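# Seat one blank on fixture pins, other blank off

## Task

Place a single blank over both of the fixture's locating pins so it rests flat on the rest pads, keep the second blank off the fixture entirely, and make sure this holds after the robot lets go.

## Robot and tools

ROBOT. There are two arms. left_arm carries a two-finger gripper (Robotiq 2F-85 style) and right_arm carries a magnet gripper. In the scene frame, left_arm's base sits at (+0.044, +0.386, +0.013) m and right_arm's at (+0.039, -0.389, +0.013) m, each yawed by a degree or so. Scene frame: origin on the table top halfway between the arms, +z up, +x out across the table, left_arm on the +y side. Image left and right do not match these arm names. Every pose, velocity and target for an arm is given in that arm's own base frame. Cameras: cam_left_wrist and cam_right_wrist, each 896x504.

ROW LAYOUT. One row is 16 numbers, each in [-1, 1], and both arms always appear. The order is: left dx, dy, dz, rx, ry, rz, gripper position, force_limit, speed, then right dx, dy, dz, rx, ry, rz, magnet. dx to rz are offsets, not poses. They are measured from that arm's Hand target as it stood when the action or move began, along that arm's base axes, and rotation turns about the Hand target position. Scale: 1.0 equals 0.6 m or 180 degrees. rx, ry, rz form a single rotation vector. Sending the same offset again moves the arm further. Six zeros re-request the current Hand target. Gripper and magnet numbers are absolute commands, and 0 counts as a command. To leave a tool unchanged, resend its previous numbers.

GRIPPER (left_arm). position: +1 is fully open (85 mm), about -0.8 brings the pads together, and -1 closes until something blocks the fingers. speed sets how fast the pad gap changes: about 20 mm/s at -1, 85 at 0 and 150 at +1. force_limit and speed together set grip force, roughly 30 to 245 N per pad. Both start at +1. A new force_limit or speed only takes effect once position changes by at least 0.01. Fingers point along gripper +z and close along its y. end_effector_position is the pinch point between the closed pads.

MAGNET (right_arm). magnet 1 is on and 0 is off; anything above 0.01 counts as on, and switching takes about 0.1 s. The tool keeps the last value sent. It attracts steel and iron only, with about 120 N when the part lies flat across the 31 mm metal centre. The pull drops fast with distance. A light part can leap to the face from about 10 mm. The face barely gives, so ending about 1 mm past contact can trip the force limit. Stop just short of touching and switch on there. end_effector_position is the centre of the face, with z pointing outward.

TOOLS.
- execute_actions(actions, cameras): actions is a list of actions. Each action is up to 15 rows, one per 1/30 s step. Fewer rows means the last row is held until 15 steps (0.5 s) are done. Every row counts from the action's starting Hand target. An empty list only returns the state.
- move(target, speed, blend, stop_force, zero, blocking, cameras): moves in straight paths. target is one row or up to 15 rows. In a list, every row is an offset from the same starting Hand targets. speed is in m/s, from 0.002 to 3.6, default 0.25, with turns at twice that in rad/s. blend is a corner radius in m. stop_force is in N, from 3 to 120, one value shared by both arms; it ends an arm's path when push against its motion reaches that level. Do not use stop_force when leaving a contact or while turning. zero (default true) re-zeros before the move. blocking=false returns after 0.5 s but cannot be combined with stop_force. A move takes at most 10 s and does not steer around obstacles. The result adds a 'move:' line such as done, off_target, moving, held or fault, plus limits such as paced or held.
- wait(seconds 0 to 10), stop() to brake a running move, zoom_image(camera, region [x0,y0,x1,y1] in pixels, at most 504x504), zero_wrist_force(arm), read_manual (licence text only), finished_scene(scene 1 to 3). finished_scene is final.

RESULTS. Positions are in m, velocities in m/s and rad/s, orientation as quat_wxyz, all in the arm's base frame. Readings can be off by a few cm. 'Hand target' is the last commanded pose after clipping, and the end effector often stops short of it. Orientation commands are clipped to within 32 degrees of the current orientation each step.

object_status: 0 moving, 1 blocked while opening, 2 blocked while closing (a grip), 3 at the requested position or pads together. position_measured is in counts: 3 is open, 78 about 60 mm, 130 about 40 mm, 180 about 20 mm, 230 pads together.

Magnet lines: magnet_out, magnet_back and part_present (1 when the pull is at least 30 % of full).

Wrist force and torque are given along the end effector's axes, zeroed at scene start. Joint torques include the arm's own weight. When joint velocities are 'within noise', the velocity entries are omitted.

AVOID. Do not drop parts or release them while they move. Nothing may fall off the table or be left off it. Avoid hard hits, slams, strong presses and contact between the two arms. Do not grip hard on a part that is still resting on something. Do not route paths close to an arm's own base. A torque fault (wrist joints at 26.3 N m, others at 141 N m) or a force fault (about 150 N) stops that arm for 10 s. Motors reaching 85 °C cause a longer stop. Loose parts may be nudged now and then.

Each tool is called after "Emit:" by a JSON object that holds its "fn" and its "kwargs".

## Session

Emit:
{"fn": "execute_actions", "kwargs": {"actions": []}}

Scene clock: 0.00 s.
left_arm: end_effector_position=(+0.3139, +0.5306, +0.1246) position_measured=3 object_status=3 end_effector_quat_wxyz=(-0.005, +0.903, -0.400, +0.159) | right_arm: end_effector_position=(+0.5281, -0.0226, +0.2145) magnet_out=0 magnet_back=1 part_present=0 end_effector_quat_wxyz=(+0.714, -0.583, -0.365, -0.130)
Joint positions: left_arm=[0.947 -1.194 1.72 -2.175 -1.881 -1.372] | right_arm=[-0.542 -0.853 1.328 -0.408 -0.922 -2.351]
Joint velocities: within noise
Joint torques (N m): no reading
Motor temperatures (°C): left_arm=[33 24 31 29 42 30] | right_arm=[38 36 33 47 37 45]
Wrist force (N): no reading
Wrist torque (N m): no reading
Wrist force, peak (N): no reading
Hand target: left_arm +0.3139, +0.5306, +0.1246; -0.005, +0.903, -0.400, +0.159 | right_arm +0.5281, -0.0226, +0.2145; +0.714, -0.583, -0.365, -0.130

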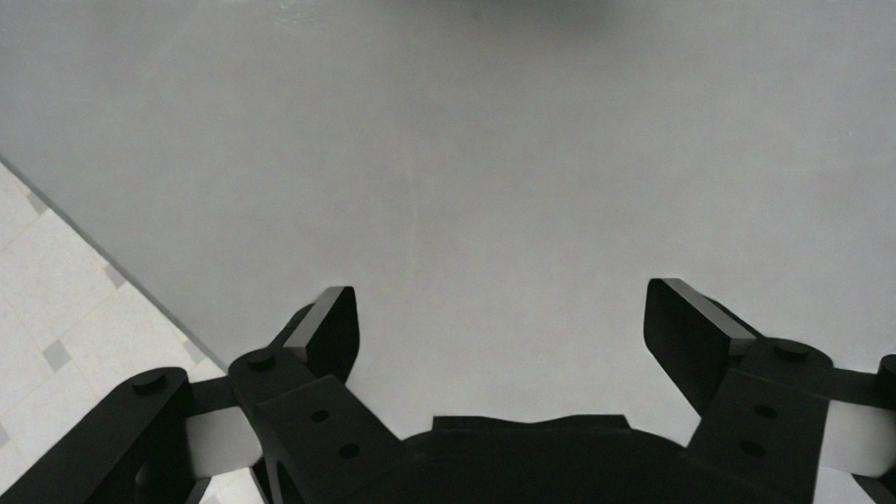

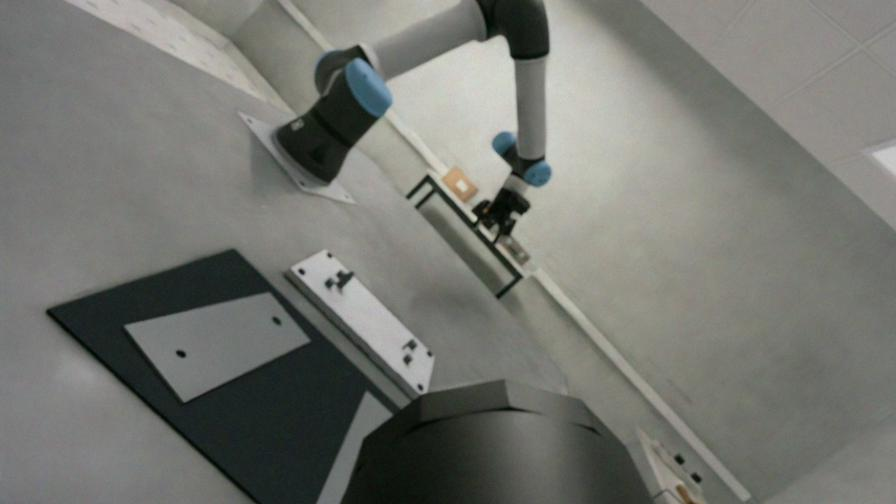

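Emit:
{"fn": "move", "kwargs": {"target": [0,0,0,0,0,0,1,1,1,0.036,0.2,0.45,-0.429,-0.297,0.111,0], "speed": 0.5, "cameras": ["cam_right_wrist"]}}

Scene clock: 2.90 s.
left_arm: end_effector_position=(+0.3139, +0.5306, +0.1246) position_measured=3 object_status=3 end_effector_quat_wxyz=(-0.005, +0.903, -0.400, +0.159) | right_arm: end_effector_position=(+0.5497, +0.0974, +0.4845) magnet_out=0 magnet_back=1 part_present=0 end_effector_quat_wxyz=(+0.002, +0.707, +0.708, -0.001)
Joint positions: left_arm=[0.947 -1.194 1.72 -2.175 -1.881 -1.372] | right_arm=[-0.065 -1.422 1.166 -1.316 -1.574 -1.637]
Joint torques (N m): left_arm=[2.32 -40.44 -20.97 -2.69 -0.36 0.6] | right_arm=[8.64 -37.26 -34.51 -4.89 -1.07 1.57]
Wrist force (N): left_arm=[0.1 0.0 -0.2] | right_arm=[1.7 -1.0 -0.4]
Wrist torque (N m): left_arm=[0.01 -0.02 0.00] | right_arm=[0.04 -0.21 -0.22]
Wrist force, peak (N): left_arm=[0.2 0.1 -0.3] | right_arm=[2.5 -1.2 -1.4]
Hand target: left_arm +0.3139, +0.5306, +0.1246; -0.005, +0.903, -0.400, +0.159 | right_arm +0.5497, +0.0974, +0.4845; +0.002, +0.707, +0.708, -0.001
Off the commanded pose: left_arm 0.000 m, 0 deg | right_arm 0.000 m, 0 deg.
move: done

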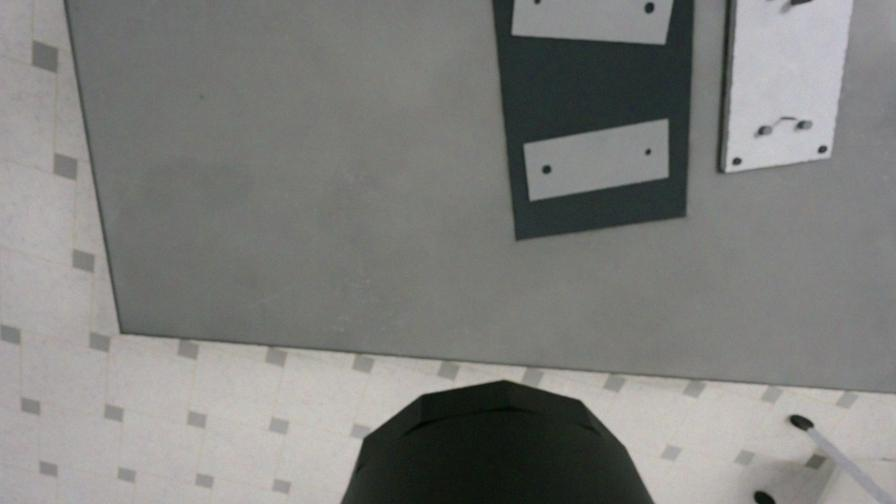

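Emit:
{"fn": "move", "kwargs": {"target": [0,0,0,0,0,0,1,1,1,-0.3,0.05,0,0,0,0,0], "speed": 0.4, "cameras": ["cam_right_wrist"]}}

Emit:
{"fn": "zoom_image", "kwargs": {"camera": "cam_right_wrist", "region": [400, 0, 896, 380]}}

Scene clock: 4.37 s.
left_arm: end_effector_position=(+0.3139, +0.5306, +0.1246) position_measured=3 object_status=3 end_effector_quat_wxyz=(-0.005, +0.903, -0.400, +0.159) | right_arm: end_effector_position=(+0.3699, +0.1274, +0.4845) magnet_out=0 magnet_back=1 part_present=0 end_effector_quat_wxyz=(+0.002, +0.707, +0.708, -0.001)
Joint positions: left_arm=[0.947 -1.194 1.72 -2.175 -1.881 -1.372] | right_arm=[-0.014 -1.83 1.548 -1.291 -1.574 -1.586]
Joint torques (N m): left_arm=[2.49 -39.6 -19.63 -2.68 0.02 0.7] | right_arm=[7.62 -19.69 -14.29 -0.72 1.11 1.75]
Wrist force (N): left_arm=[0.0 0.0 -0.4] | right_arm=[1.6 -0.9 -0.6]
Wrist torque (N m): left_arm=[0.00 0.00 0.00] | right_arm=[0.04 -0.17 -0.21]
Wrist force, peak (N): left_arm=[0.2 0.2 -0.3] | right_arm=[2.2 -2.7 -0.8]
Hand target: left_arm +0.3139, +0.5306, +0.1246; -0.005, +0.903, -0.400, +0.159 | right_arm +0.3697, +0.1274, +0.4845; +0.002, +0.707, +0.708, -0.001
Off the commanded pose: left_arm 0.000 m, 0 deg | right_arm 0.000 m, 0 deg.
move: done

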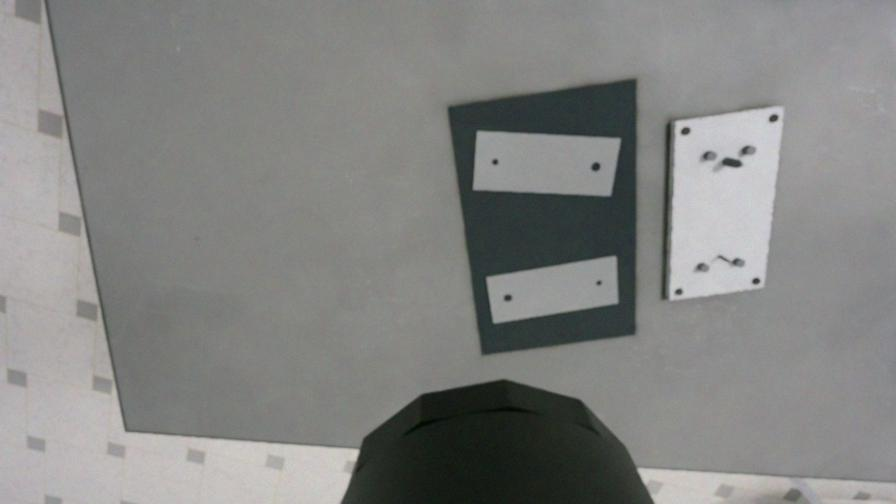

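Scaled by 1.016 (camera's finer frame: 1280x720).

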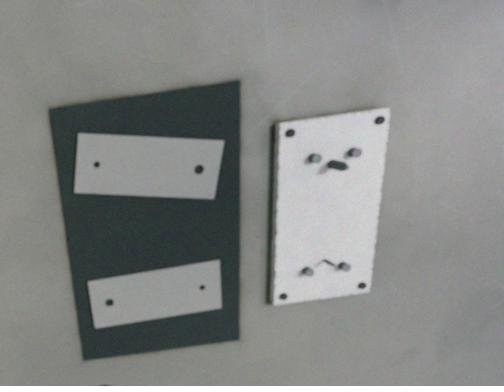

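Emit:
{"fn": "move", "kwargs": {"target": [0,0,0,0,0,0,1,1,1,-0.023,0.2033,-0.474,0,0,0,0], "speed": 0.4, "cameras": ["cam_right_wrist"]}}

Emit:
{"fn": "move", "kwargs": {"target": [0,0,0,0,0,0,1,1,1,0.16,0.37,0,0,0,0,0], "speed": 0.4, "cameras": ["cam_right_wrist"]}}

Emit:
{"fn": "zoom_image", "kwargs": {"camera": "cam_right_wrist", "region": [220, 0, 720, 390]}}

Scene clock: 6.83 s.
left_arm: end_effector_position=(+0.3139, +0.5306, +0.1246) position_measured=3 object_status=3 end_effector_quat_wxyz=(-0.005, +0.903, -0.400, +0.159) | right_arm: end_effector_position=(+0.3559, +0.2494, +0.2002) magnet_out=0 magnet_back=1 part_present=0 end_effector_quat_wxyz=(+0.002, +0.707, +0.708, -0.001)
Joint positions: left_arm=[0.947 -1.194 1.72 -2.175 -1.881 -1.372] | right_arm=[0.301 -1.641 2.142 -2.072 -1.575 -1.271]
Joint torques (N m): left_arm=[3.13 -40.59 -19.67 -2.65 0.22 1.19] | right_arm=[8.17 -8.82 -13.49 -4.67 -1.38 1.69]
Wrist force (N): left_arm=[0.1 0.1 -0.1] | right_arm=[2.0 -0.7 -0.5]
Wrist torque (N m): left_arm=[0.02 -0.02 0.00] | right_arm=[0.07 -0.24 -0.26]
Wrist force, peak (N): left_arm=[0.2 -0.1 -0.4] | right_arm=[2.5 -1.3 1.8]
Hand target: left_arm +0.3139, +0.5306, +0.1246; -0.005, +0.903, -0.400, +0.159 | right_arm +0.3559, +0.2494, +0.2001; +0.002, +0.707, +0.708, -0.001
Off the commanded pose: left_arm 0.000 m, 0 deg | right_arm 0.000 m, 0 deg.
move: done

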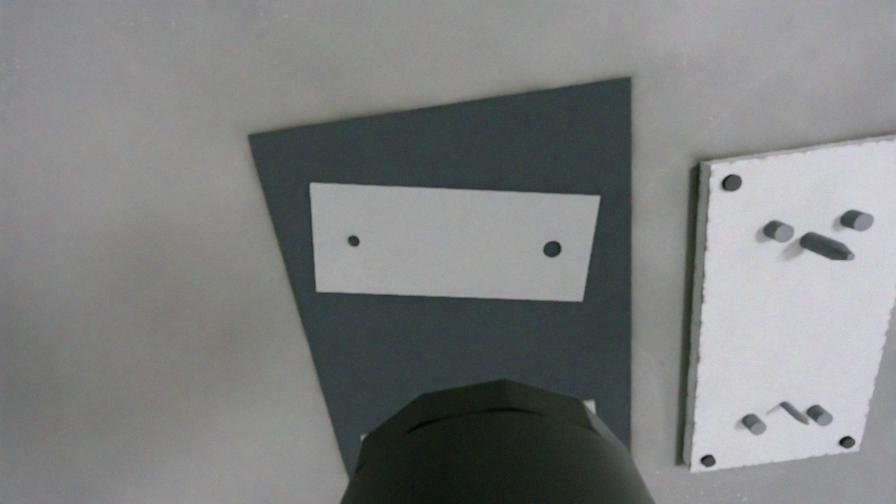

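Scene clock: 8.33 s.
left_arm: end_effector_position=(+0.3139, +0.5306, +0.1246) position_measured=3 object_status=3 end_effector_quat_wxyz=(-0.005, +0.903, -0.400, +0.159) | right_arm: end_effector_position=(+0.4519, +0.4714, +0.2001) magnet_out=0 magnet_back=1 part_present=0 end_effector_quat_wxyz=(+0.002, +0.707, +0.708, -0.001)
Joint positions: left_arm=[0.947 -1.194 1.72 -2.175 -1.881 -1.372] | right_arm=[0.602 -1.14 1.533 -1.964 -1.575 -0.97]
Joint torques (N m): left_arm=[5.19 -37.61 -18.6 -2.44 0.45 1.37] | right_arm=[8.13 -33.52 -31.14 -1.02 -1.26 1.77]
Wrist force (N): left_arm=[0.0 0.0 -0.1] | right_arm=[1.5 -0.8 0.1]
Wrist torque (N m): left_arm=[0.00 0.00 0.00] | right_arm=[0.08 -0.20 -0.21]
Wrist force, peak (N): left_arm=[0.1 0.1 -0.4] | right_arm=[3.7 -0.1 -0.3]
Hand target: left_arm +0.3139, +0.5306, +0.1246; -0.005, +0.903, -0.400, +0.159 | right_arm +0.4519, +0.4714, +0.2001; +0.002, +0.707, +0.708, -0.001
Off the commanded pose: left_arm 0.000 m, 0 deg | right_arm 0.000 m, 0 deg.
move: done

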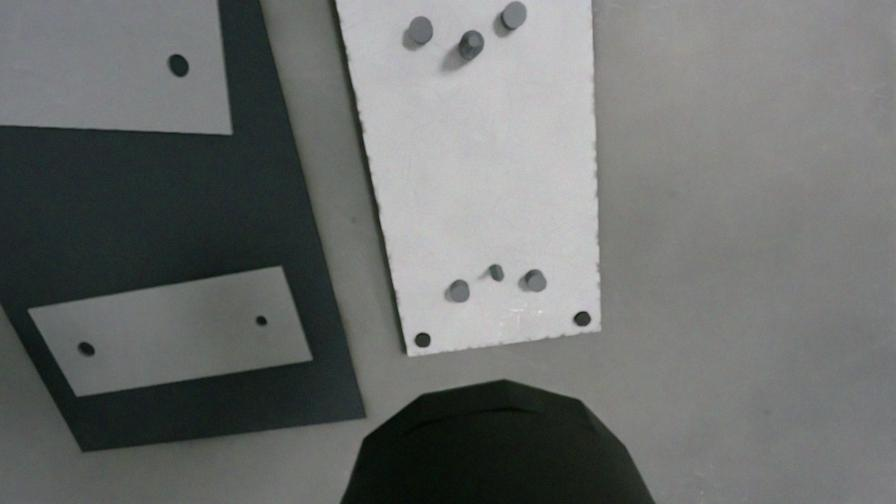

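Scaled by 1.008 (camera's finer frame: 1280x720).

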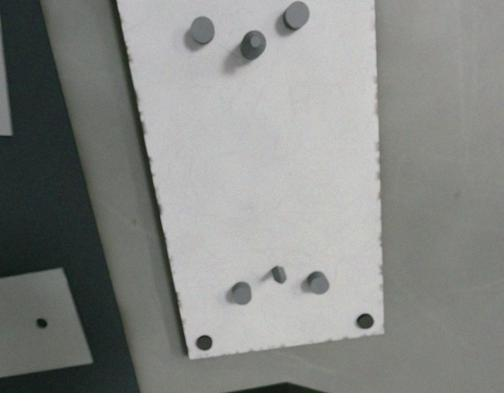

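Emit:
{"fn": "move", "kwargs": {"target": [0,0,0,0,0,0,1,1,1,-0.043,-0.011,0.0483,0,0,0.555,0], "speed": 0.5, "cameras": ["cam_right_wrist"]}}

Emit:
{"fn": "zoom_image", "kwargs": {"camera": "cam_right_wrist", "region": [220, 0, 720, 390]}}

Scene clock: 11.37 s.
left_arm: end_effector_position=(+0.3139, +0.5306, +0.1246) position_measured=3 object_status=3 end_effector_quat_wxyz=(-0.005, +0.903, -0.400, +0.159) | right_arm: end_effector_position=(+0.4261, +0.4648, +0.2291) magnet_out=0 magnet_back=1 part_present=0 end_effector_quat_wxyz=(+0.002, -0.087, +0.996, +0.001)
Joint positions: left_arm=[0.947 -1.194 1.72 -2.175 -1.881 -1.372] | right_arm=[0.616 -1.217 1.566 -1.924 -1.571 -2.7]
Joint torques (N m): left_arm=[6.77 -36.19 -16.7 -1.8 0.38 1.5] | right_arm=[-8.27 -44.86 -14.66 -1.14 1.34 -2.04]
Wrist force (N): left_arm=[0.1 0.1 -0.2] | right_arm=[1.8 -0.7 -0.4]
Wrist torque (N m): left_arm=[0.03 -0.02 0.00] | right_arm=[0.06 -0.20 -0.22]
Wrist force, peak (N): left_arm=[0.4 0.1 -0.2] | right_arm=[1.8 -1.2 -0.3]
Hand target: left_arm +0.3139, +0.5306, +0.1246; -0.005, +0.903, -0.400, +0.159 | right_arm +0.4261, +0.4648, +0.2291; +0.002, -0.087, +0.996, +0.001
Off the commanded pose: left_arm 0.000 m, 0 deg | right_arm 0.000 m, 0 deg.
move: done

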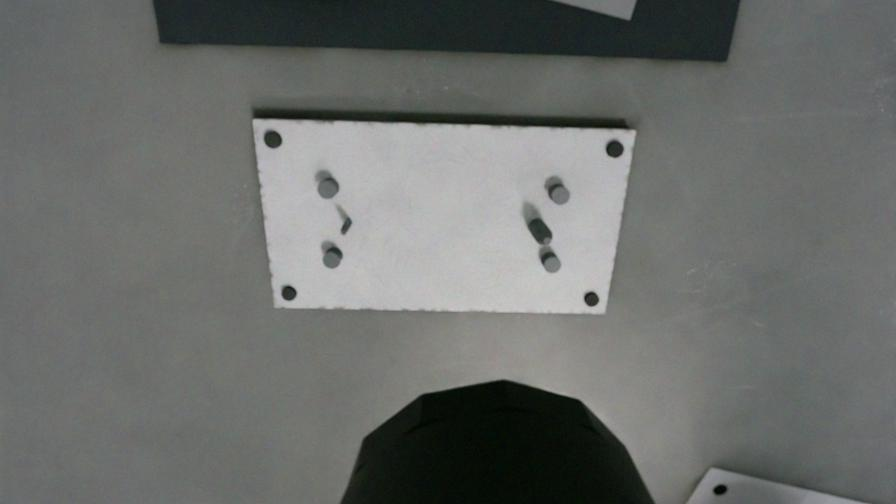

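Scaled by 1.008 (camera's finer frame: 1280x720).

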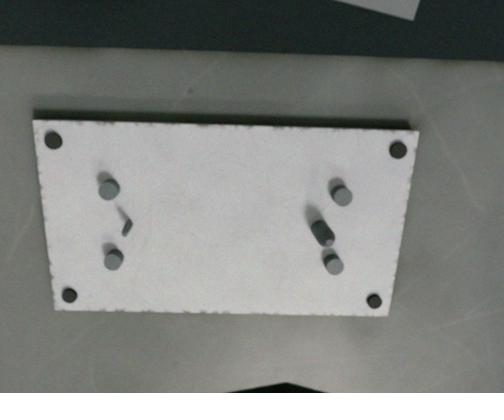

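Emit:
{"fn": "zoom_image", "kwargs": {"camera": "cam_right_wrist", "region": [290, 150, 410, 280]}}

Emit:
{"fn": "zoom_image", "kwargs": {"camera": "cam_right_wrist", "region": [490, 150, 610, 280]}}

Scaled by 3.877 (camera's finer frame: 1280x720).

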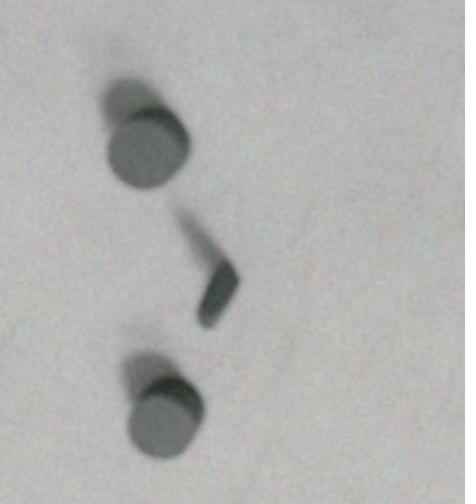

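Scaled by 3.877 (camera's finer frame: 1280x720).

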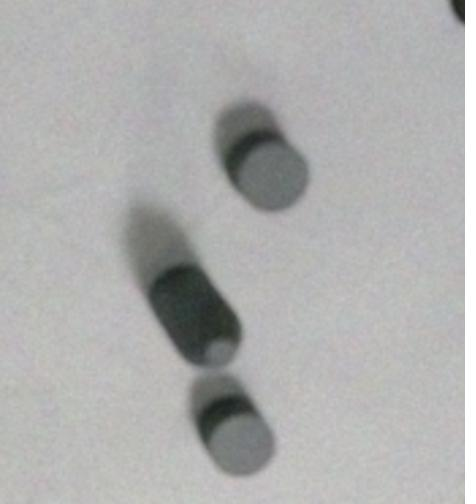

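Emit:
{"fn": "move", "kwargs": {"target": [0,0,0,0,0,0,1,1,1,-0.0243,0.1395,0,0,0,0,0], "cameras": ["cam_right_wrist"]}}

Emit:
{"fn": "zoom_image", "kwargs": {"camera": "cam_right_wrist", "region": [300, 0, 420, 130]}}

Emit:
{"fn": "zoom_image", "kwargs": {"camera": "cam_right_wrist", "region": [480, 0, 600, 130]}}

Scene clock: 13.23 s.
left_arm: end_effector_position=(+0.3139, +0.5306, +0.1246) position_measured=3 object_status=3 end_effector_quat_wxyz=(-0.005, +0.903, -0.400, +0.159) | right_arm: end_effector_position=(+0.4116, +0.5484, +0.2291) magnet_out=0 magnet_back=1 part_present=0 end_effector_quat_wxyz=(+0.002, -0.087, +0.996, +0.001)
Joint positions: left_arm=[0.947 -1.194 1.72 -2.175 -1.881 -1.372] | right_arm=[0.731 -1.09 1.382 -1.866 -1.571 -2.585]
Joint torques (N m): left_arm=[8.59 -36.14 -17.86 -1.68 0.52 1.66] | right_arm=[8.43 -36.16 -34.38 -1.1 -1.59 1.56]
Wrist force (N): left_arm=[0.0 0.1 -0.2] | right_arm=[1.6 -0.6 -0.3]
Wrist torque (N m): left_arm=[0.02 -0.01 0.00] | right_arm=[0.08 -0.16 -0.26]
Wrist force, peak (N): left_arm=[0.1 0.3 -0.5] | right_arm=[1.8 -2.1 -0.3]
Hand target: left_arm +0.3139, +0.5306, +0.1246; -0.005, +0.903, -0.400, +0.159 | right_arm +0.4116, +0.5485, +0.2291; +0.002, -0.087, +0.996, +0.001
Off the commanded pose: left_arm 0.000 m, 0 deg | right_arm 0.000 m, 0 deg.
move: done

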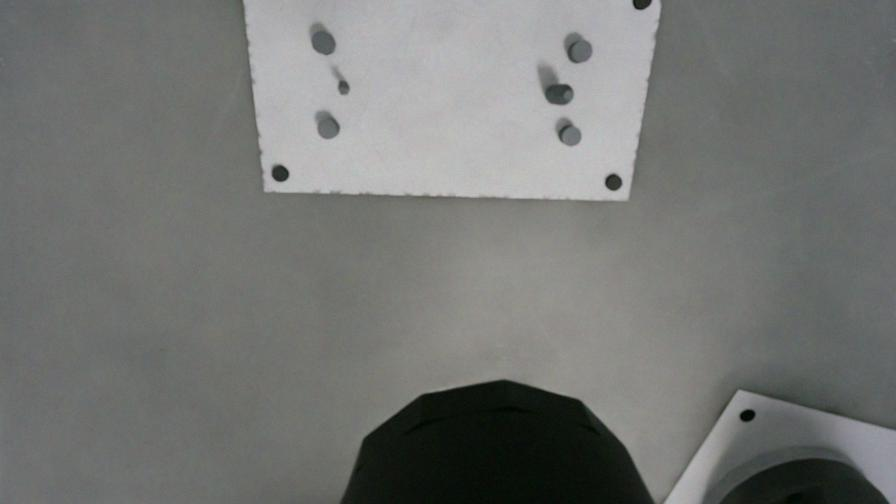

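Scaled by 3.877 (camera's finer frame: 1280x720).

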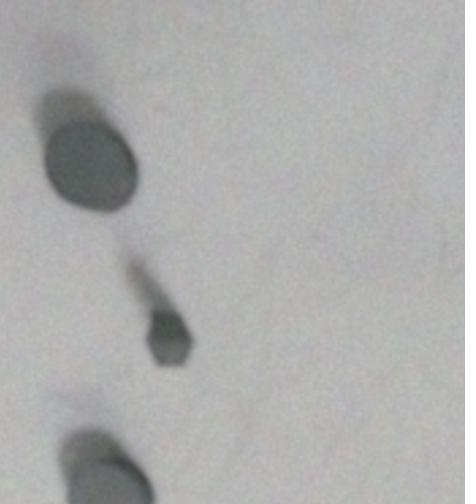

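Scaled by 3.877 (camera's finer frame: 1280x720).

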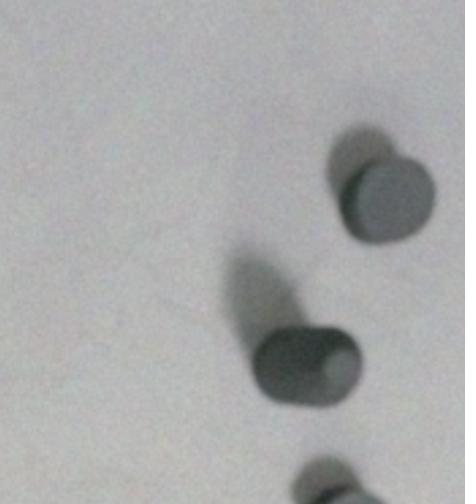

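Emit:
{"fn": "move", "kwargs": {"target": [0,0,0,0,0,0,1,1,1,0.0467,-0.4985,-0.0482,0,0,-0.555,0], "speed": 0.5, "cameras": ["cam_right_wrist"]}}

Emit:
{"fn": "zoom_image", "kwargs": {"camera": "cam_right_wrist", "region": [300, 40, 420, 170]}}

Emit:
{"fn": "zoom_image", "kwargs": {"camera": "cam_right_wrist", "region": [480, 40, 600, 170]}}

Scene clock: 15.90 s.
left_arm: end_effector_position=(+0.3139, +0.5306, +0.1246) position_measured=3 object_status=3 end_effector_quat_wxyz=(-0.005, +0.903, -0.400, +0.159) | right_arm: end_effector_position=(+0.4396, +0.2495, +0.2002) magnet_out=0 magnet_back=1 part_present=0 end_effector_quat_wxyz=(+0.002, +0.706, +0.708, -0.001)
Joint positions: left_arm=[0.947 -1.194 1.72 -2.175 -1.881 -1.372] | right_arm=[0.251 -1.469 1.966 -2.069 -1.575 -1.322]
Joint torques (N m): left_arm=[9.32 -35.07 -17.5 -1.55 0.58 1.55] | right_arm=[-8 -33.86 -12.45 -4.81 -1.35 1.75]
Wrist force (N): left_arm=[0.1 0.1 -0.3] | right_arm=[1.2 -0.5 -0.4]
Wrist torque (N m): left_arm=[0.01 -0.01 0.00] | right_arm=[0.09 -0.17 -0.28]
Wrist force, peak (N): left_arm=[0.2 0.1 -0.4] | right_arm=[2.0 -1.3 -0.5]
Hand target: left_arm +0.3139, +0.5306, +0.1246; -0.005, +0.903, -0.400, +0.159 | right_arm +0.4396, +0.2494, +0.2002; +0.002, +0.707, +0.708, -0.001
Off the commanded pose: left_arm 0.000 m, 0 deg | right_arm 0.000 m, 0 deg.
move: done

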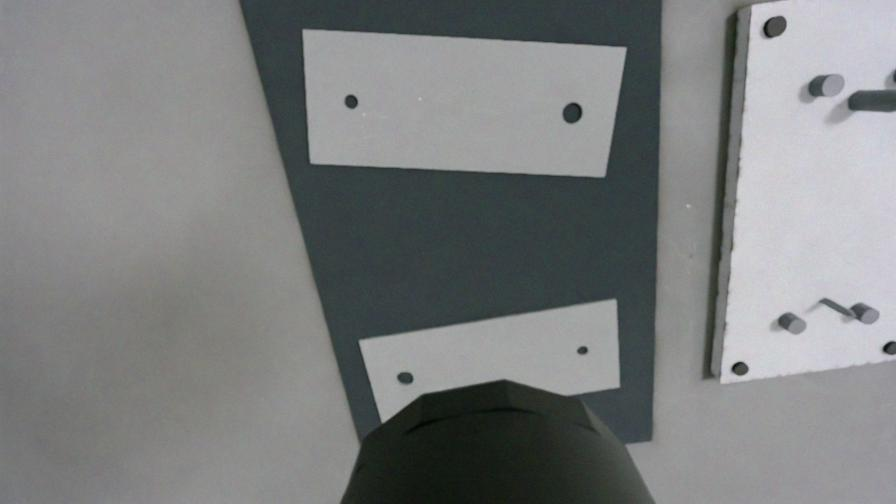

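Scaled by 3.877 (camera's finer frame: 1280x720).

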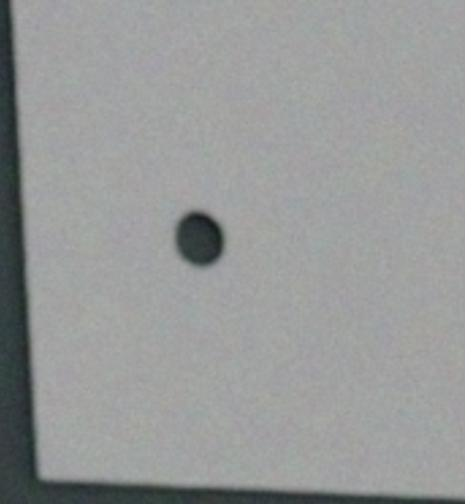

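Scaled by 3.877 (camera's finer frame: 1280x720).

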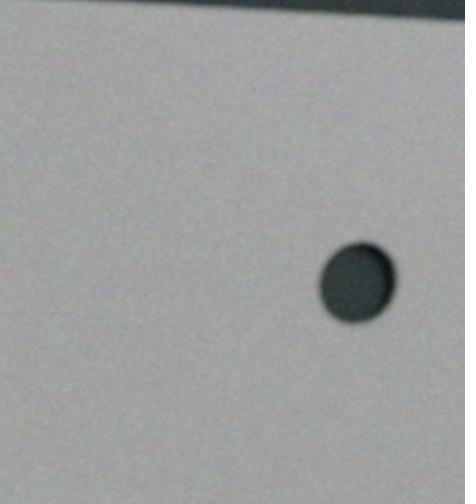

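Emit:
{"fn": "move", "kwargs": {"target": [0,0,0,0,0,0,1,1,1,0.0148,0.0073,0.0045,0,0,-0.00583,0], "cameras": ["cam_right_wrist"]}}

Emit:
{"fn": "zoom_image", "kwargs": {"camera": "cam_right_wrist", "region": [300, 0, 420, 130]}}

Emit:
{"fn": "zoom_image", "kwargs": {"camera": "cam_right_wrist", "region": [480, 0, 600, 130]}}

Scene clock: 19.30 s.
left_arm: end_effector_position=(+0.3139, +0.5306, +0.1246) position_measured=3 object_status=3 end_effector_quat_wxyz=(-0.005, +0.903, -0.400, +0.159) | right_arm: end_effector_position=(+0.4484, +0.2538, +0.2028) magnet_out=0 magnet_back=1 part_present=0 end_effector_quat_wxyz=(+0.002, +0.713, +0.701, -0.001)
Joint positions: left_arm=[0.947 -1.194 1.72 -2.175 -1.881 -1.372] | right_arm=[0.255 -1.45 1.937 -2.059 -1.575 -1.299]
Joint torques (N m): left_arm=[9.98 -33.84 -16.18 -1.64 0.3 1.22] | right_arm=[7.01 -19.3 -32.03 -0.9 -0.81 1.53]
Wrist force (N): left_arm=[0.1 0.1 -0.1] | right_arm=[1.2 -0.6 -0.4]
Wrist torque (N m): left_arm=[0.02 -0.01 0.00] | right_arm=[0.09 -0.17 -0.29]
Wrist force, peak (N): left_arm=[0.0 -0.1 -0.4] | right_arm=[1.6 -0.4 -0.5]
Hand target: left_arm +0.3139, +0.5306, +0.1246; -0.005, +0.903, -0.400, +0.159 | right_arm +0.4485, +0.2538, +0.2029; +0.002, +0.713, +0.701, -0.001
Off the commanded pose: left_arm 0.000 m, 0 deg | right_arm 0.000 m, 0 deg.
move: done

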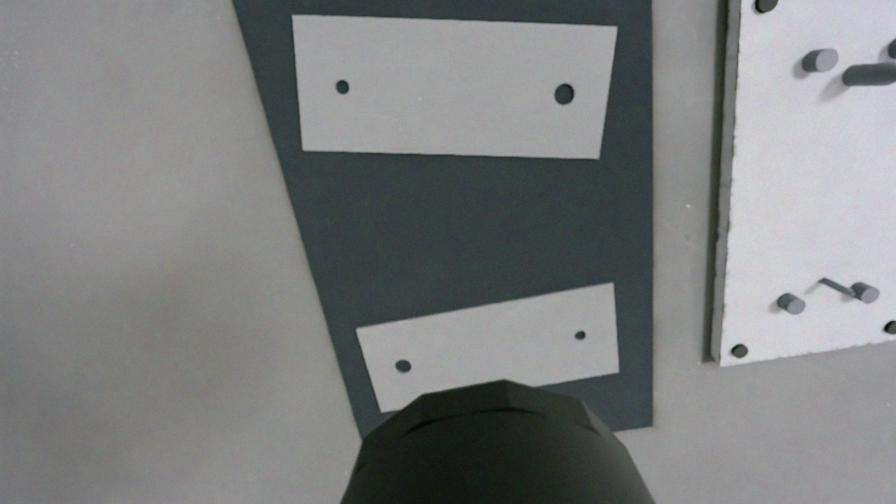

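Scaled by 3.877 (camera's finer frame: 1280x720).

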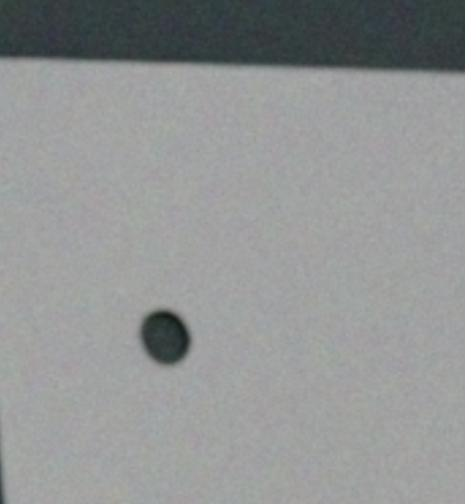

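Scaled by 3.877 (camera's finer frame: 1280x720).

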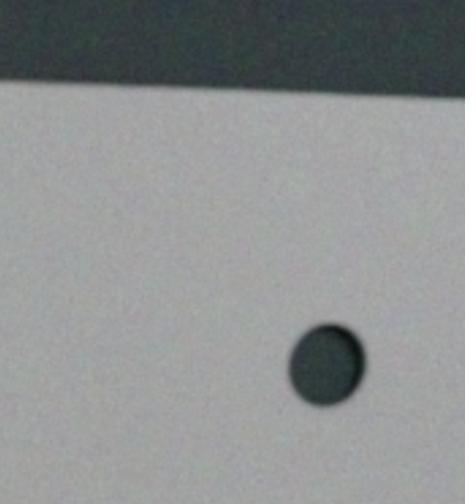

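Emit:
{"fn": "move", "kwargs": {"target": [0,0,0,0,0,0,1,1,1,-0.105,-0.0033,-0.303,0,0,0,0], "cameras": []}}

Emit:
{"fn": "move", "kwargs": {"target": [0,0,0,0,0,0,1,1,1,0,0,-0.06,0,0,0,0], "speed": 0.006, "stop_force": 4}}

Scene clock: 21.17 s.
left_arm: end_effector_position=(+0.3139, +0.5306, +0.1246) position_measured=3 object_status=3 end_effector_quat_wxyz=(-0.005, +0.903, -0.400, +0.159) | right_arm: end_effector_position=(+0.3855, +0.2518, +0.0211) magnet_out=0 magnet_back=1 part_present=0 end_effector_quat_wxyz=(+0.002, +0.713, +0.701, -0.001)
Joint positions: left_arm=[0.947 -1.194 1.72 -2.175 -1.881 -1.372] | right_arm=[0.287 -1.214 2.271 -2.629 -1.575 -1.267]
Joint torques (N m): left_arm=[11.81 -32.56 -17.91 -1.57 0.49 1.53] | right_arm=[8.72 -21.09 -4.98 -4.75 1.14 1.84]
Wrist force (N): left_arm=[0.1 0.1 -0.2] | right_arm=[1.9 -0.8 -0.4]
Wrist torque (N m): left_arm=[0.01 -0.01 0.00] | right_arm=[0.06 -0.23 -0.26]
Wrist force, peak (N): left_arm=[0.0 0.1 -0.5] | right_arm=[2.0 -1.4 1.0]
Hand target: left_arm +0.3139, +0.5306, +0.1246; -0.005, +0.903, -0.400, +0.159 | right_arm +0.3855, +0.2518, +0.0211; +0.002, +0.713, +0.701, -0.001
Off the commanded pose: left_arm 0.000 m, 0 deg | right_arm 0.000 m, 0 deg.
move: done

Scene clock: 27.13 s.
left_arm: end_effector_position=(+0.3139, +0.5306, +0.1246) position_measured=3 object_status=3 end_effector_quat_wxyz=(-0.005, +0.903, -0.400, +0.159) | right_arm: end_effector_position=(+0.3854, +0.2518, -0.0082) magnet_out=0 magnet_back=1 part_present=0 end_effector_quat_wxyz=(+0.002, +0.713, +0.701, -0.001)
Joint positions: left_arm=[0.947 -1.194 1.72 -2.175 -1.881 -1.372] | right_arm=[0.287 -1.133 2.281 -2.719 -1.575 -1.267]
Joint torques (N m): left_arm=[13.53 -34.75 -18.22 -1.52 0.36 1.54] | right_arm=[7.68 -35.33 -10.57 -0.79 0.93 1.57]
Wrist force (N): left_arm=[0.1 0.2 -0.2] | right_arm=[2.3 0.3 -4.6]
Wrist torque (N m): left_arm=[0.04 -0.01 0.00] | right_arm=[0.10 -0.16 -0.23]
Wrist force, peak (N): left_arm=[0.2 0.0 -0.4] | right_arm=[-0.4 -5.2 -20.8]
Hand target: left_arm +0.3139, +0.5306, +0.1246; -0.005, +0.903, -0.400, +0.159 | right_arm +0.3855, +0.2518, -0.0081; +0.002, +0.713, +0.701, -0.001 (not the last commanded pose)
Off the commanded pose: left_arm 0.000 m, 0 deg | right_arm 0.007 m, 0 deg.
move: contact (right_arm)

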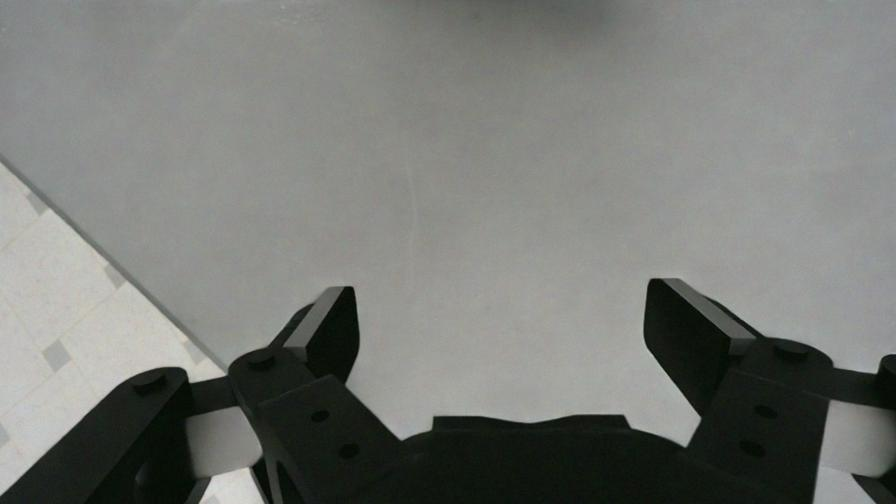

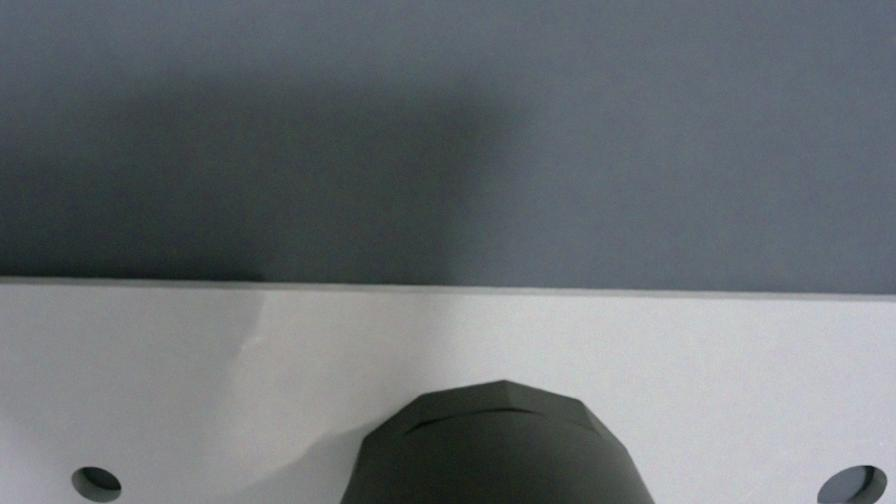

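Emit:
{"fn": "move", "kwargs": {"target": [0,0,0,0,0,0,1,1,1,0,0,0,0,0,0,1], "cameras": []}}

Emit:
{"fn": "move", "kwargs": {"target": [[0,0,0,0,0,0,1,1,1,0,0,0.05,0,0,0,1],[0,0,0,0,0,0,1,1,1,0,0,0.18,0,0,0,1]], "speed": [0.1,0.25], "cameras": ["cam_right_wrist"]}}

Scene clock: 27.83 s.
left_arm: end_effector_position=(+0.3139, +0.5306, +0.1246) position_measured=3 object_status=3 end_effector_quat_wxyz=(-0.005, +0.903, -0.400, +0.159) | right_arm: end_effector_position=(+0.3854, +0.2518, -0.0082) magnet_out=1 magnet_back=0 part_present=1 end_effector_quat_wxyz=(+0.002, +0.713, +0.701, -0.001)
Joint positions: left_arm=[0.947 -1.194 1.72 -2.175 -1.881 -1.372] | right_arm=[0.287 -1.133 2.281 -2.719 -1.575 -1.267]
Joint torques (N m): left_arm=[13.12 -32.88 -18.43 -1.39 0.63 1.27] | right_arm=[7.79 -35.22 -17.99 -2.01 0.85 1.5]
Wrist force (N): left_arm=[0.2 0.0 0.0] | right_arm=[1.7 -0.2 -2.4]
Wrist torque (N m): left_arm=[0.01 -0.02 0.01] | right_arm=[0.18 0.09 -0.22]
Wrist force, peak (N): left_arm=[0.3 0.3 -0.3] | right_arm=[2.4 0.0 -4.8]
Hand target: left_arm +0.3139, +0.5306, +0.1246; -0.005, +0.903, -0.400, +0.159 | right_arm +0.3855, +0.2518, -0.0081; +0.002, +0.713, +0.701, -0.001
Off the commanded pose: left_arm 0.000 m, 0 deg | right_arm 0.000 m, 0 deg.
move: done

Scene clock: 29.23 s.
left_arm: end_effector_position=(+0.3139, +0.5306, +0.1246) position_measured=3 object_status=3 end_effector_quat_wxyz=(-0.005, +0.903, -0.400, +0.159) | right_arm: end_effector_position=(+0.3855, +0.2518, +0.0998) magnet_out=1 magnet_back=0 part_present=1 end_effector_quat_wxyz=(+0.002, +0.713, +0.701, -0.001)
Joint positions: left_arm=[0.947 -1.194 1.72 -2.175 -1.881 -1.372] | right_arm=[0.287 -1.404 2.213 -2.381 -1.575 -1.267]
Joint torques (N m): left_arm=[11.77 -34.05 -18.65 -1.35 0.22 1.16] | right_arm=[-7.89 -34.59 -28.02 -1.23 -1.28 -2.1]
Wrist force (N): left_arm=[0.2 0.4 -0.3] | right_arm=[2.1 -1.0 2.1]
Wrist torque (N m): left_arm=[0.06 -0.03 0.00] | right_arm=[0.04 -0.26 -0.25]
Wrist force, peak (N): left_arm=[0.2 0.4 -0.3] | right_arm=[1.9 -0.8 3.2]
Hand target: left_arm +0.3139, +0.5306, +0.1246; -0.005, +0.903, -0.400, +0.159 | right_arm +0.3855, +0.2518, +0.0999; +0.002, +0.713, +0.701, -0.001
Off the commanded pose: left_arm 0.000 m, 0 deg | right_arm 0.000 m, 0 deg.
move: done

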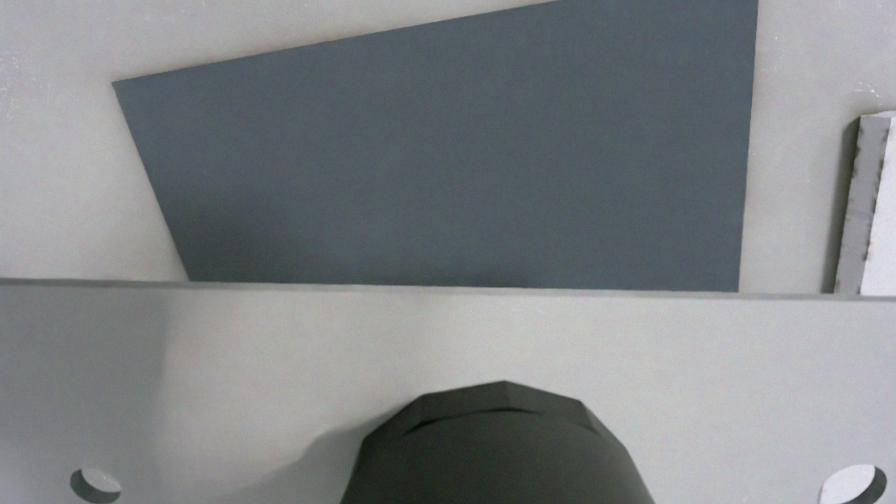

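Emit:
{"fn": "move", "kwargs": {"target": [[0,0,0,0,0,0,1,1,1,0.0667,0.3918,0,0,0,0.5608,1],[0,0,0,0,0,0,1,1,1,0.0667,0.3918,-0.0665,0,0,0.5608,1]], "speed": [0.4,0.1], "cameras": ["cam_right_wrist"]}}

Scene clock: 32.67 s.
left_arm: end_effector_position=(+0.3139, +0.5306, +0.1246) position_measured=3 object_status=3 end_effector_quat_wxyz=(-0.005, +0.903, -0.400, +0.159) | right_arm: end_effector_position=(+0.4255, +0.4869, +0.0601) magnet_out=1 magnet_back=0 part_present=1 end_effector_quat_wxyz=(+0.002, -0.087, +0.996, +0.001)
Joint positions: left_arm=[0.947 -1.194 1.72 -2.175 -1.881 -1.372] | right_arm=[0.645 -0.98 1.697 -2.292 -1.571 -2.671]
Joint torques (N m): left_arm=[11.57 -33.33 -18.17 -1.44 0.42 1.23] | right_arm=[7.89 -35.49 -10.21 -5.13 1.29 -2.01]
Wrist force (N): left_arm=[0.3 -0.1 -0.3] | right_arm=[1.5 -0.8 2.0]
Wrist torque (N m): left_arm=[-0.02 -0.04 0.00] | right_arm=[0.09 -0.21 -0.23]
Wrist force, peak (N): left_arm=[0.1 0.0 -0.5] | right_arm=[1.5 -1.0 2.9]
Hand target: left_arm +0.3139, +0.5306, +0.1246; -0.005, +0.903, -0.400, +0.159 | right_arm +0.4255, +0.4869, +0.0600; +0.002, -0.087, +0.996, +0.001
Off the commanded pose: left_arm 0.000 m, 0 deg | right_arm 0.000 m, 0 deg.
move: done

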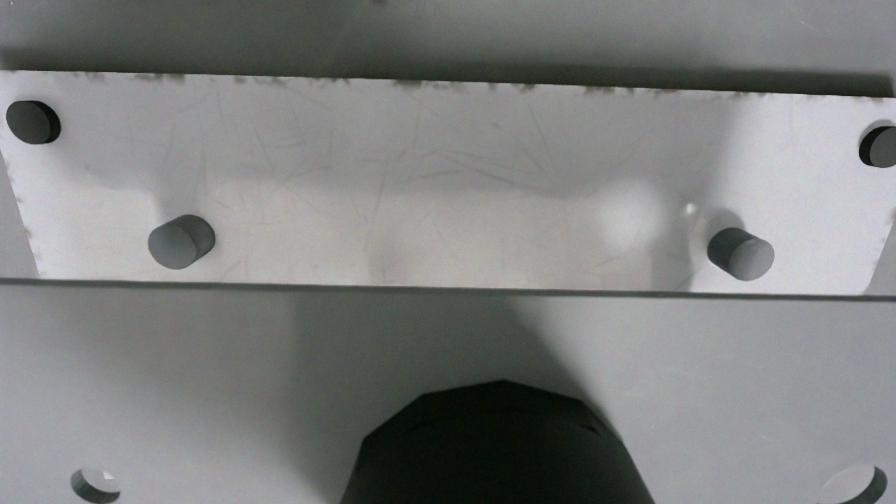

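Emit:
{"fn": "move", "kwargs": {"target": [0,0,0,0,0,0,1,1,1,0,0,-0.09,0,0,0,1], "speed": 0.008, "stop_force": 5, "cameras": ["cam_right_wrist"]}}

Emit:
{"fn": "zoom_image", "kwargs": {"camera": "cam_right_wrist", "region": [0, 400, 200, 504]}}

Emit:
{"fn": "zoom_image", "kwargs": {"camera": "cam_right_wrist", "region": [696, 400, 896, 504]}}

Scene clock: 38.33 s.
left_arm: end_effector_position=(+0.3139, +0.5306, +0.1246) position_measured=3 object_status=3 end_effector_quat_wxyz=(-0.005, +0.903, -0.400, +0.159) | right_arm: end_effector_position=(+0.4255, +0.4869, +0.0248) magnet_out=1 magnet_back=0 part_present=1 end_effector_quat_wxyz=(+0.002, -0.087, +0.996, +0.001)
Joint positions: left_arm=[0.947 -1.194 1.72 -2.175 -1.881 -1.372] | right_arm=[0.645 -0.923 1.714 -2.366 -1.571 -2.671]
Joint torques (N m): left_arm=[12.5 -33.9 -17.38 -1.57 0.31 1.37] | right_arm=[6.49 -47.36 -19.59 1.71 -0.33 -2.12]
Wrist force (N): left_arm=[0.0 0.1 -0.1] | right_arm=[-8.6 7.7 -1.5]
Wrist torque (N m): left_arm=[0.02 0.00 0.00] | right_arm=[0.04 -0.09 0.28]
Wrist force, peak (N): left_arm=[0.0 0.1 -0.4] | right_arm=[-9.3 8.6 -1.7]
Hand target: left_arm +0.3139, +0.5306, +0.1246; -0.005, +0.903, -0.400, +0.159 | right_arm +0.4255, +0.4870, +0.0248; +0.002, -0.087, +0.996, +0.001 (not the last commanded pose)
Off the commanded pose: left_arm 0.000 m, 0 deg | right_arm 0.019 m, 0 deg.
move: contact (right_arm)

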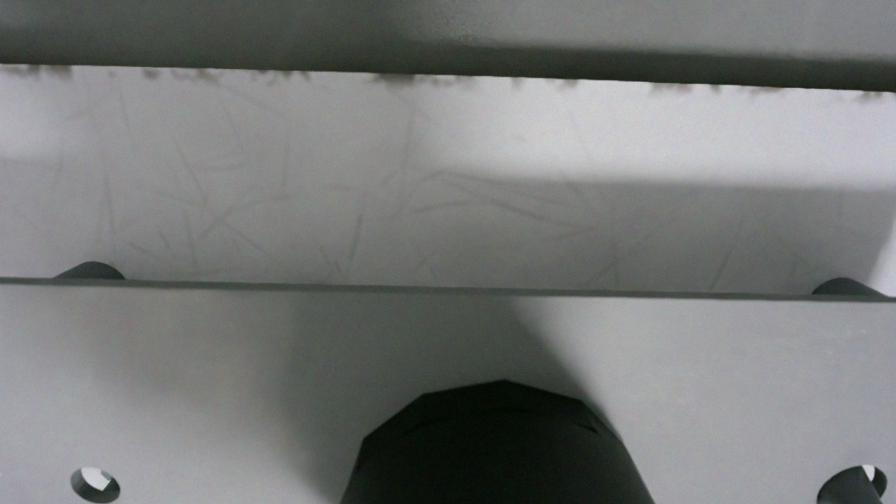

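Scaled by 2.520 (camera's finer frame: 1280x720).

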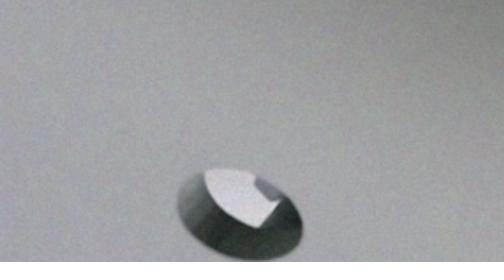

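Scaled by 2.520 (camera's finer frame: 1280x720).

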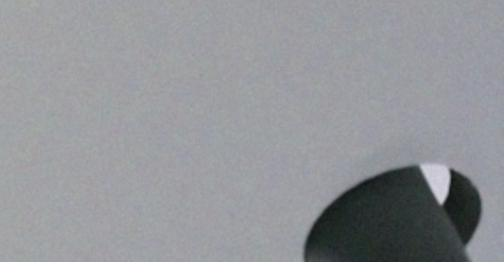

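Emit:
{"fn": "move", "kwargs": {"target": [0,0,0,0,0,0,1,1,1,0.0008,0.00115,0.0005,0,0,0,1], "speed": 0.01, "cameras": []}}

Emit:
{"fn": "move", "kwargs": {"target": [0,0,0,0,0,0,1,1,1,0,0,-0.03,0,0,0,1], "speed": 0.006, "stop_force": 6, "cameras": ["cam_right_wrist"]}}

Scene clock: 39.30 s.
left_arm: end_effector_position=(+0.3139, +0.5306, +0.1246) position_measured=3 object_status=3 end_effector_quat_wxyz=(-0.005, +0.903, -0.400, +0.159) | right_arm: end_effector_position=(+0.4260, +0.4876, +0.0251) magnet_out=1 magnet_back=0 part_present=1 end_effector_quat_wxyz=(+0.002, -0.087, +0.996, +0.001)
Joint positions: left_arm=[0.947 -1.194 1.72 -2.175 -1.881 -1.372] | right_arm=[0.645 -0.922 1.711 -2.364 -1.571 -2.671]
Joint torques (N m): left_arm=[12.57 -33.6 -18.49 -1.66 0.34 1.32] | right_arm=[8.3 -36.55 -30.68 -1.26 -0.86 1.43]
Wrist force (N): left_arm=[0.1 -0.1 -0.2] | right_arm=[1.9 -1.0 2.2]
Wrist torque (N m): left_arm=[-0.02 -0.01 0.00] | right_arm=[0.06 -0.25 -0.22]
Wrist force, peak (N): left_arm=[-0.1 0.2 -0.4] | right_arm=[-8.6 7.9 -0.8]
Hand target: left_arm +0.3139, +0.5306, +0.1246; -0.005, +0.903, -0.400, +0.159 | right_arm +0.4260, +0.4876, +0.0251; +0.002, -0.087, +0.996, +0.001
Off the commanded pose: left_arm 0.000 m, 0 deg | right_arm 0.000 m, 0 deg.
move: done

Scene clock: 42.60 s.
left_arm: end_effector_position=(+0.3139, +0.5306, +0.1246) position_measured=3 object_status=3 end_effector_quat_wxyz=(-0.005, +0.903, -0.400, +0.159) | right_arm: end_effector_position=(+0.4260, +0.4876, +0.0121) magnet_out=1 magnet_back=0 part_present=1 end_effector_quat_wxyz=(+0.002, -0.087, +0.996, +0.001)
Joint positions: left_arm=[0.947 -1.194 1.72 -2.175 -1.881 -1.372] | right_arm=[0.645 -0.9 1.715 -2.391 -1.571 -2.67]
Joint torques (N m): left_arm=[12.79 -32.61 -18.88 -1.59 0.39 1.36] | right_arm=[4.29 -50.04 -16.9 1.14 -1.44 -0.7]
Wrist force (N): left_arm=[0.0 0.1 -0.1] | right_arm=[-7.7 7.4 -0.5]
Wrist torque (N m): left_arm=[0.02 0.00 0.00] | right_arm=[0.21 0.08 -0.29]
Wrist force, peak (N): left_arm=[0.2 -0.2 -0.4] | right_arm=[-7.7 7.4 -0.5]
Hand target: left_arm +0.3139, +0.5306, +0.1246; -0.005, +0.903, -0.400, +0.159 | right_arm +0.4260, +0.4877, +0.0121; +0.002, -0.087, +0.996, +0.001 (not the last commanded pose)
Off the commanded pose: left_arm 0.000 m, 0 deg | right_arm 0.005 m, 0 deg.
move: contact (right_arm)

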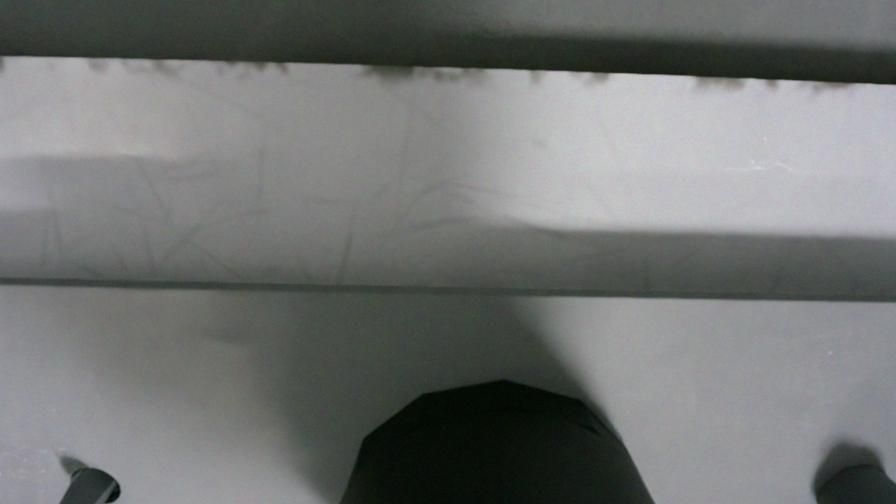

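Emit:
{"fn": "move", "kwargs": {"target": [0,0,0,0,0,0,1,1,1,0.0006,0.0008,0.0003,0,0,0,1], "speed": 0.01, "cameras": []}}

Emit:
{"fn": "move", "kwargs": {"target": [0,0,0,0,0,0,1,1,1,0,0,-0.03,0,0,0,1], "speed": 0.006, "stop_force": 6, "cameras": ["cam_right_wrist"]}}

Scene clock: 43.43 s.
left_arm: end_effector_position=(+0.3139, +0.5306, +0.1246) position_measured=3 object_status=3 end_effector_quat_wxyz=(-0.005, +0.903, -0.400, +0.159) | right_arm: end_effector_position=(+0.4263, +0.4881, +0.0123) magnet_out=1 magnet_back=0 part_present=1 end_effector_quat_wxyz=(+0.002, -0.087, +0.996, +0.001)
Joint positions: left_arm=[0.947 -1.194 1.72 -2.175 -1.881 -1.372] | right_arm=[0.646 -0.899 1.713 -2.389 -1.571 -2.67]
Joint torques (N m): left_arm=[13.68 -34.12 -18.63 -1.46 0.26 1.43] | right_arm=[7.51 -35.54 -32.26 -3.18 -1.06 1.87]
Wrist force (N): left_arm=[0.1 0.0 -0.2] | right_arm=[8.7 -7.8 -3.2]
Wrist torque (N m): left_arm=[0.00 -0.01 0.00] | right_arm=[0.23 0.24 -0.43]
Wrist force, peak (N): left_arm=[0.0 0.2 -0.4] | right_arm=[8.7 -7.8 -3.2]
Hand target: left_arm +0.3139, +0.5306, +0.1246; -0.005, +0.903, -0.400, +0.159 | right_arm +0.4264, +0.4881, +0.0123; +0.002, -0.087, +0.996, +0.001
Off the commanded pose: left_arm 0.000 m, 0 deg | right_arm 0.000 m, 0 deg.
move: done

Scene clock: 44.47 s.
left_arm: end_effector_position=(+0.3139, +0.5306, +0.1246) position_measured=3 object_status=3 end_effector_quat_wxyz=(-0.005, +0.903, -0.400, +0.159) | right_arm: end_effector_position=(+0.4263, +0.4881, +0.0121) magnet_out=1 magnet_back=0 part_present=1 end_effector_quat_wxyz=(+0.002, -0.087, +0.996, +0.001)
Joint positions: left_arm=[0.947 -1.194 1.72 -2.175 -1.881 -1.372] | right_arm=[0.646 -0.899 1.713 -2.389 -1.571 -2.67]
Joint torques (N m): left_arm=[14.08 -33.5 -19.58 -1.5 0.53 1.39] | right_arm=[6.72 -48.06 -26.37 -3.54 0.19 1.87]
Wrist force (N): left_arm=[0.1 0.1 -0.2] | right_arm=[12.6 -10.8 -9.9]
Wrist torque (N m): left_arm=[0.02 -0.01 0.00] | right_arm=[0.37 0.13 -0.44]
Wrist force, peak (N): left_arm=[0.2 0.2 -0.4] | right_arm=[17.8 -15.0 -17.1]
Hand target: left_arm +0.3139, +0.5306, +0.1246; -0.005, +0.903, -0.400, +0.159 | right_arm +0.4263, +0.4881, +0.0121; +0.002, -0.087, +0.996, +0.001 (not the last commanded pose)
Off the commanded pose: left_arm 0.000 m, 0 deg | right_arm 0.018 m, 0 deg.
move: contact (right_arm)

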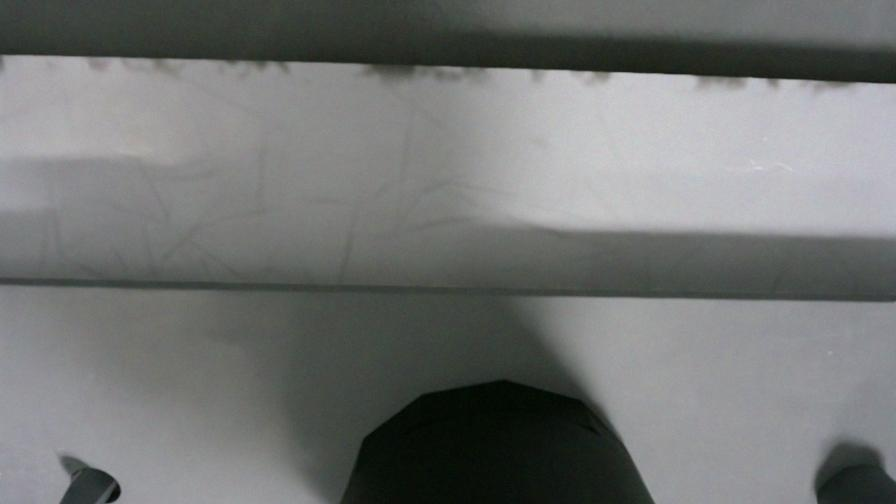

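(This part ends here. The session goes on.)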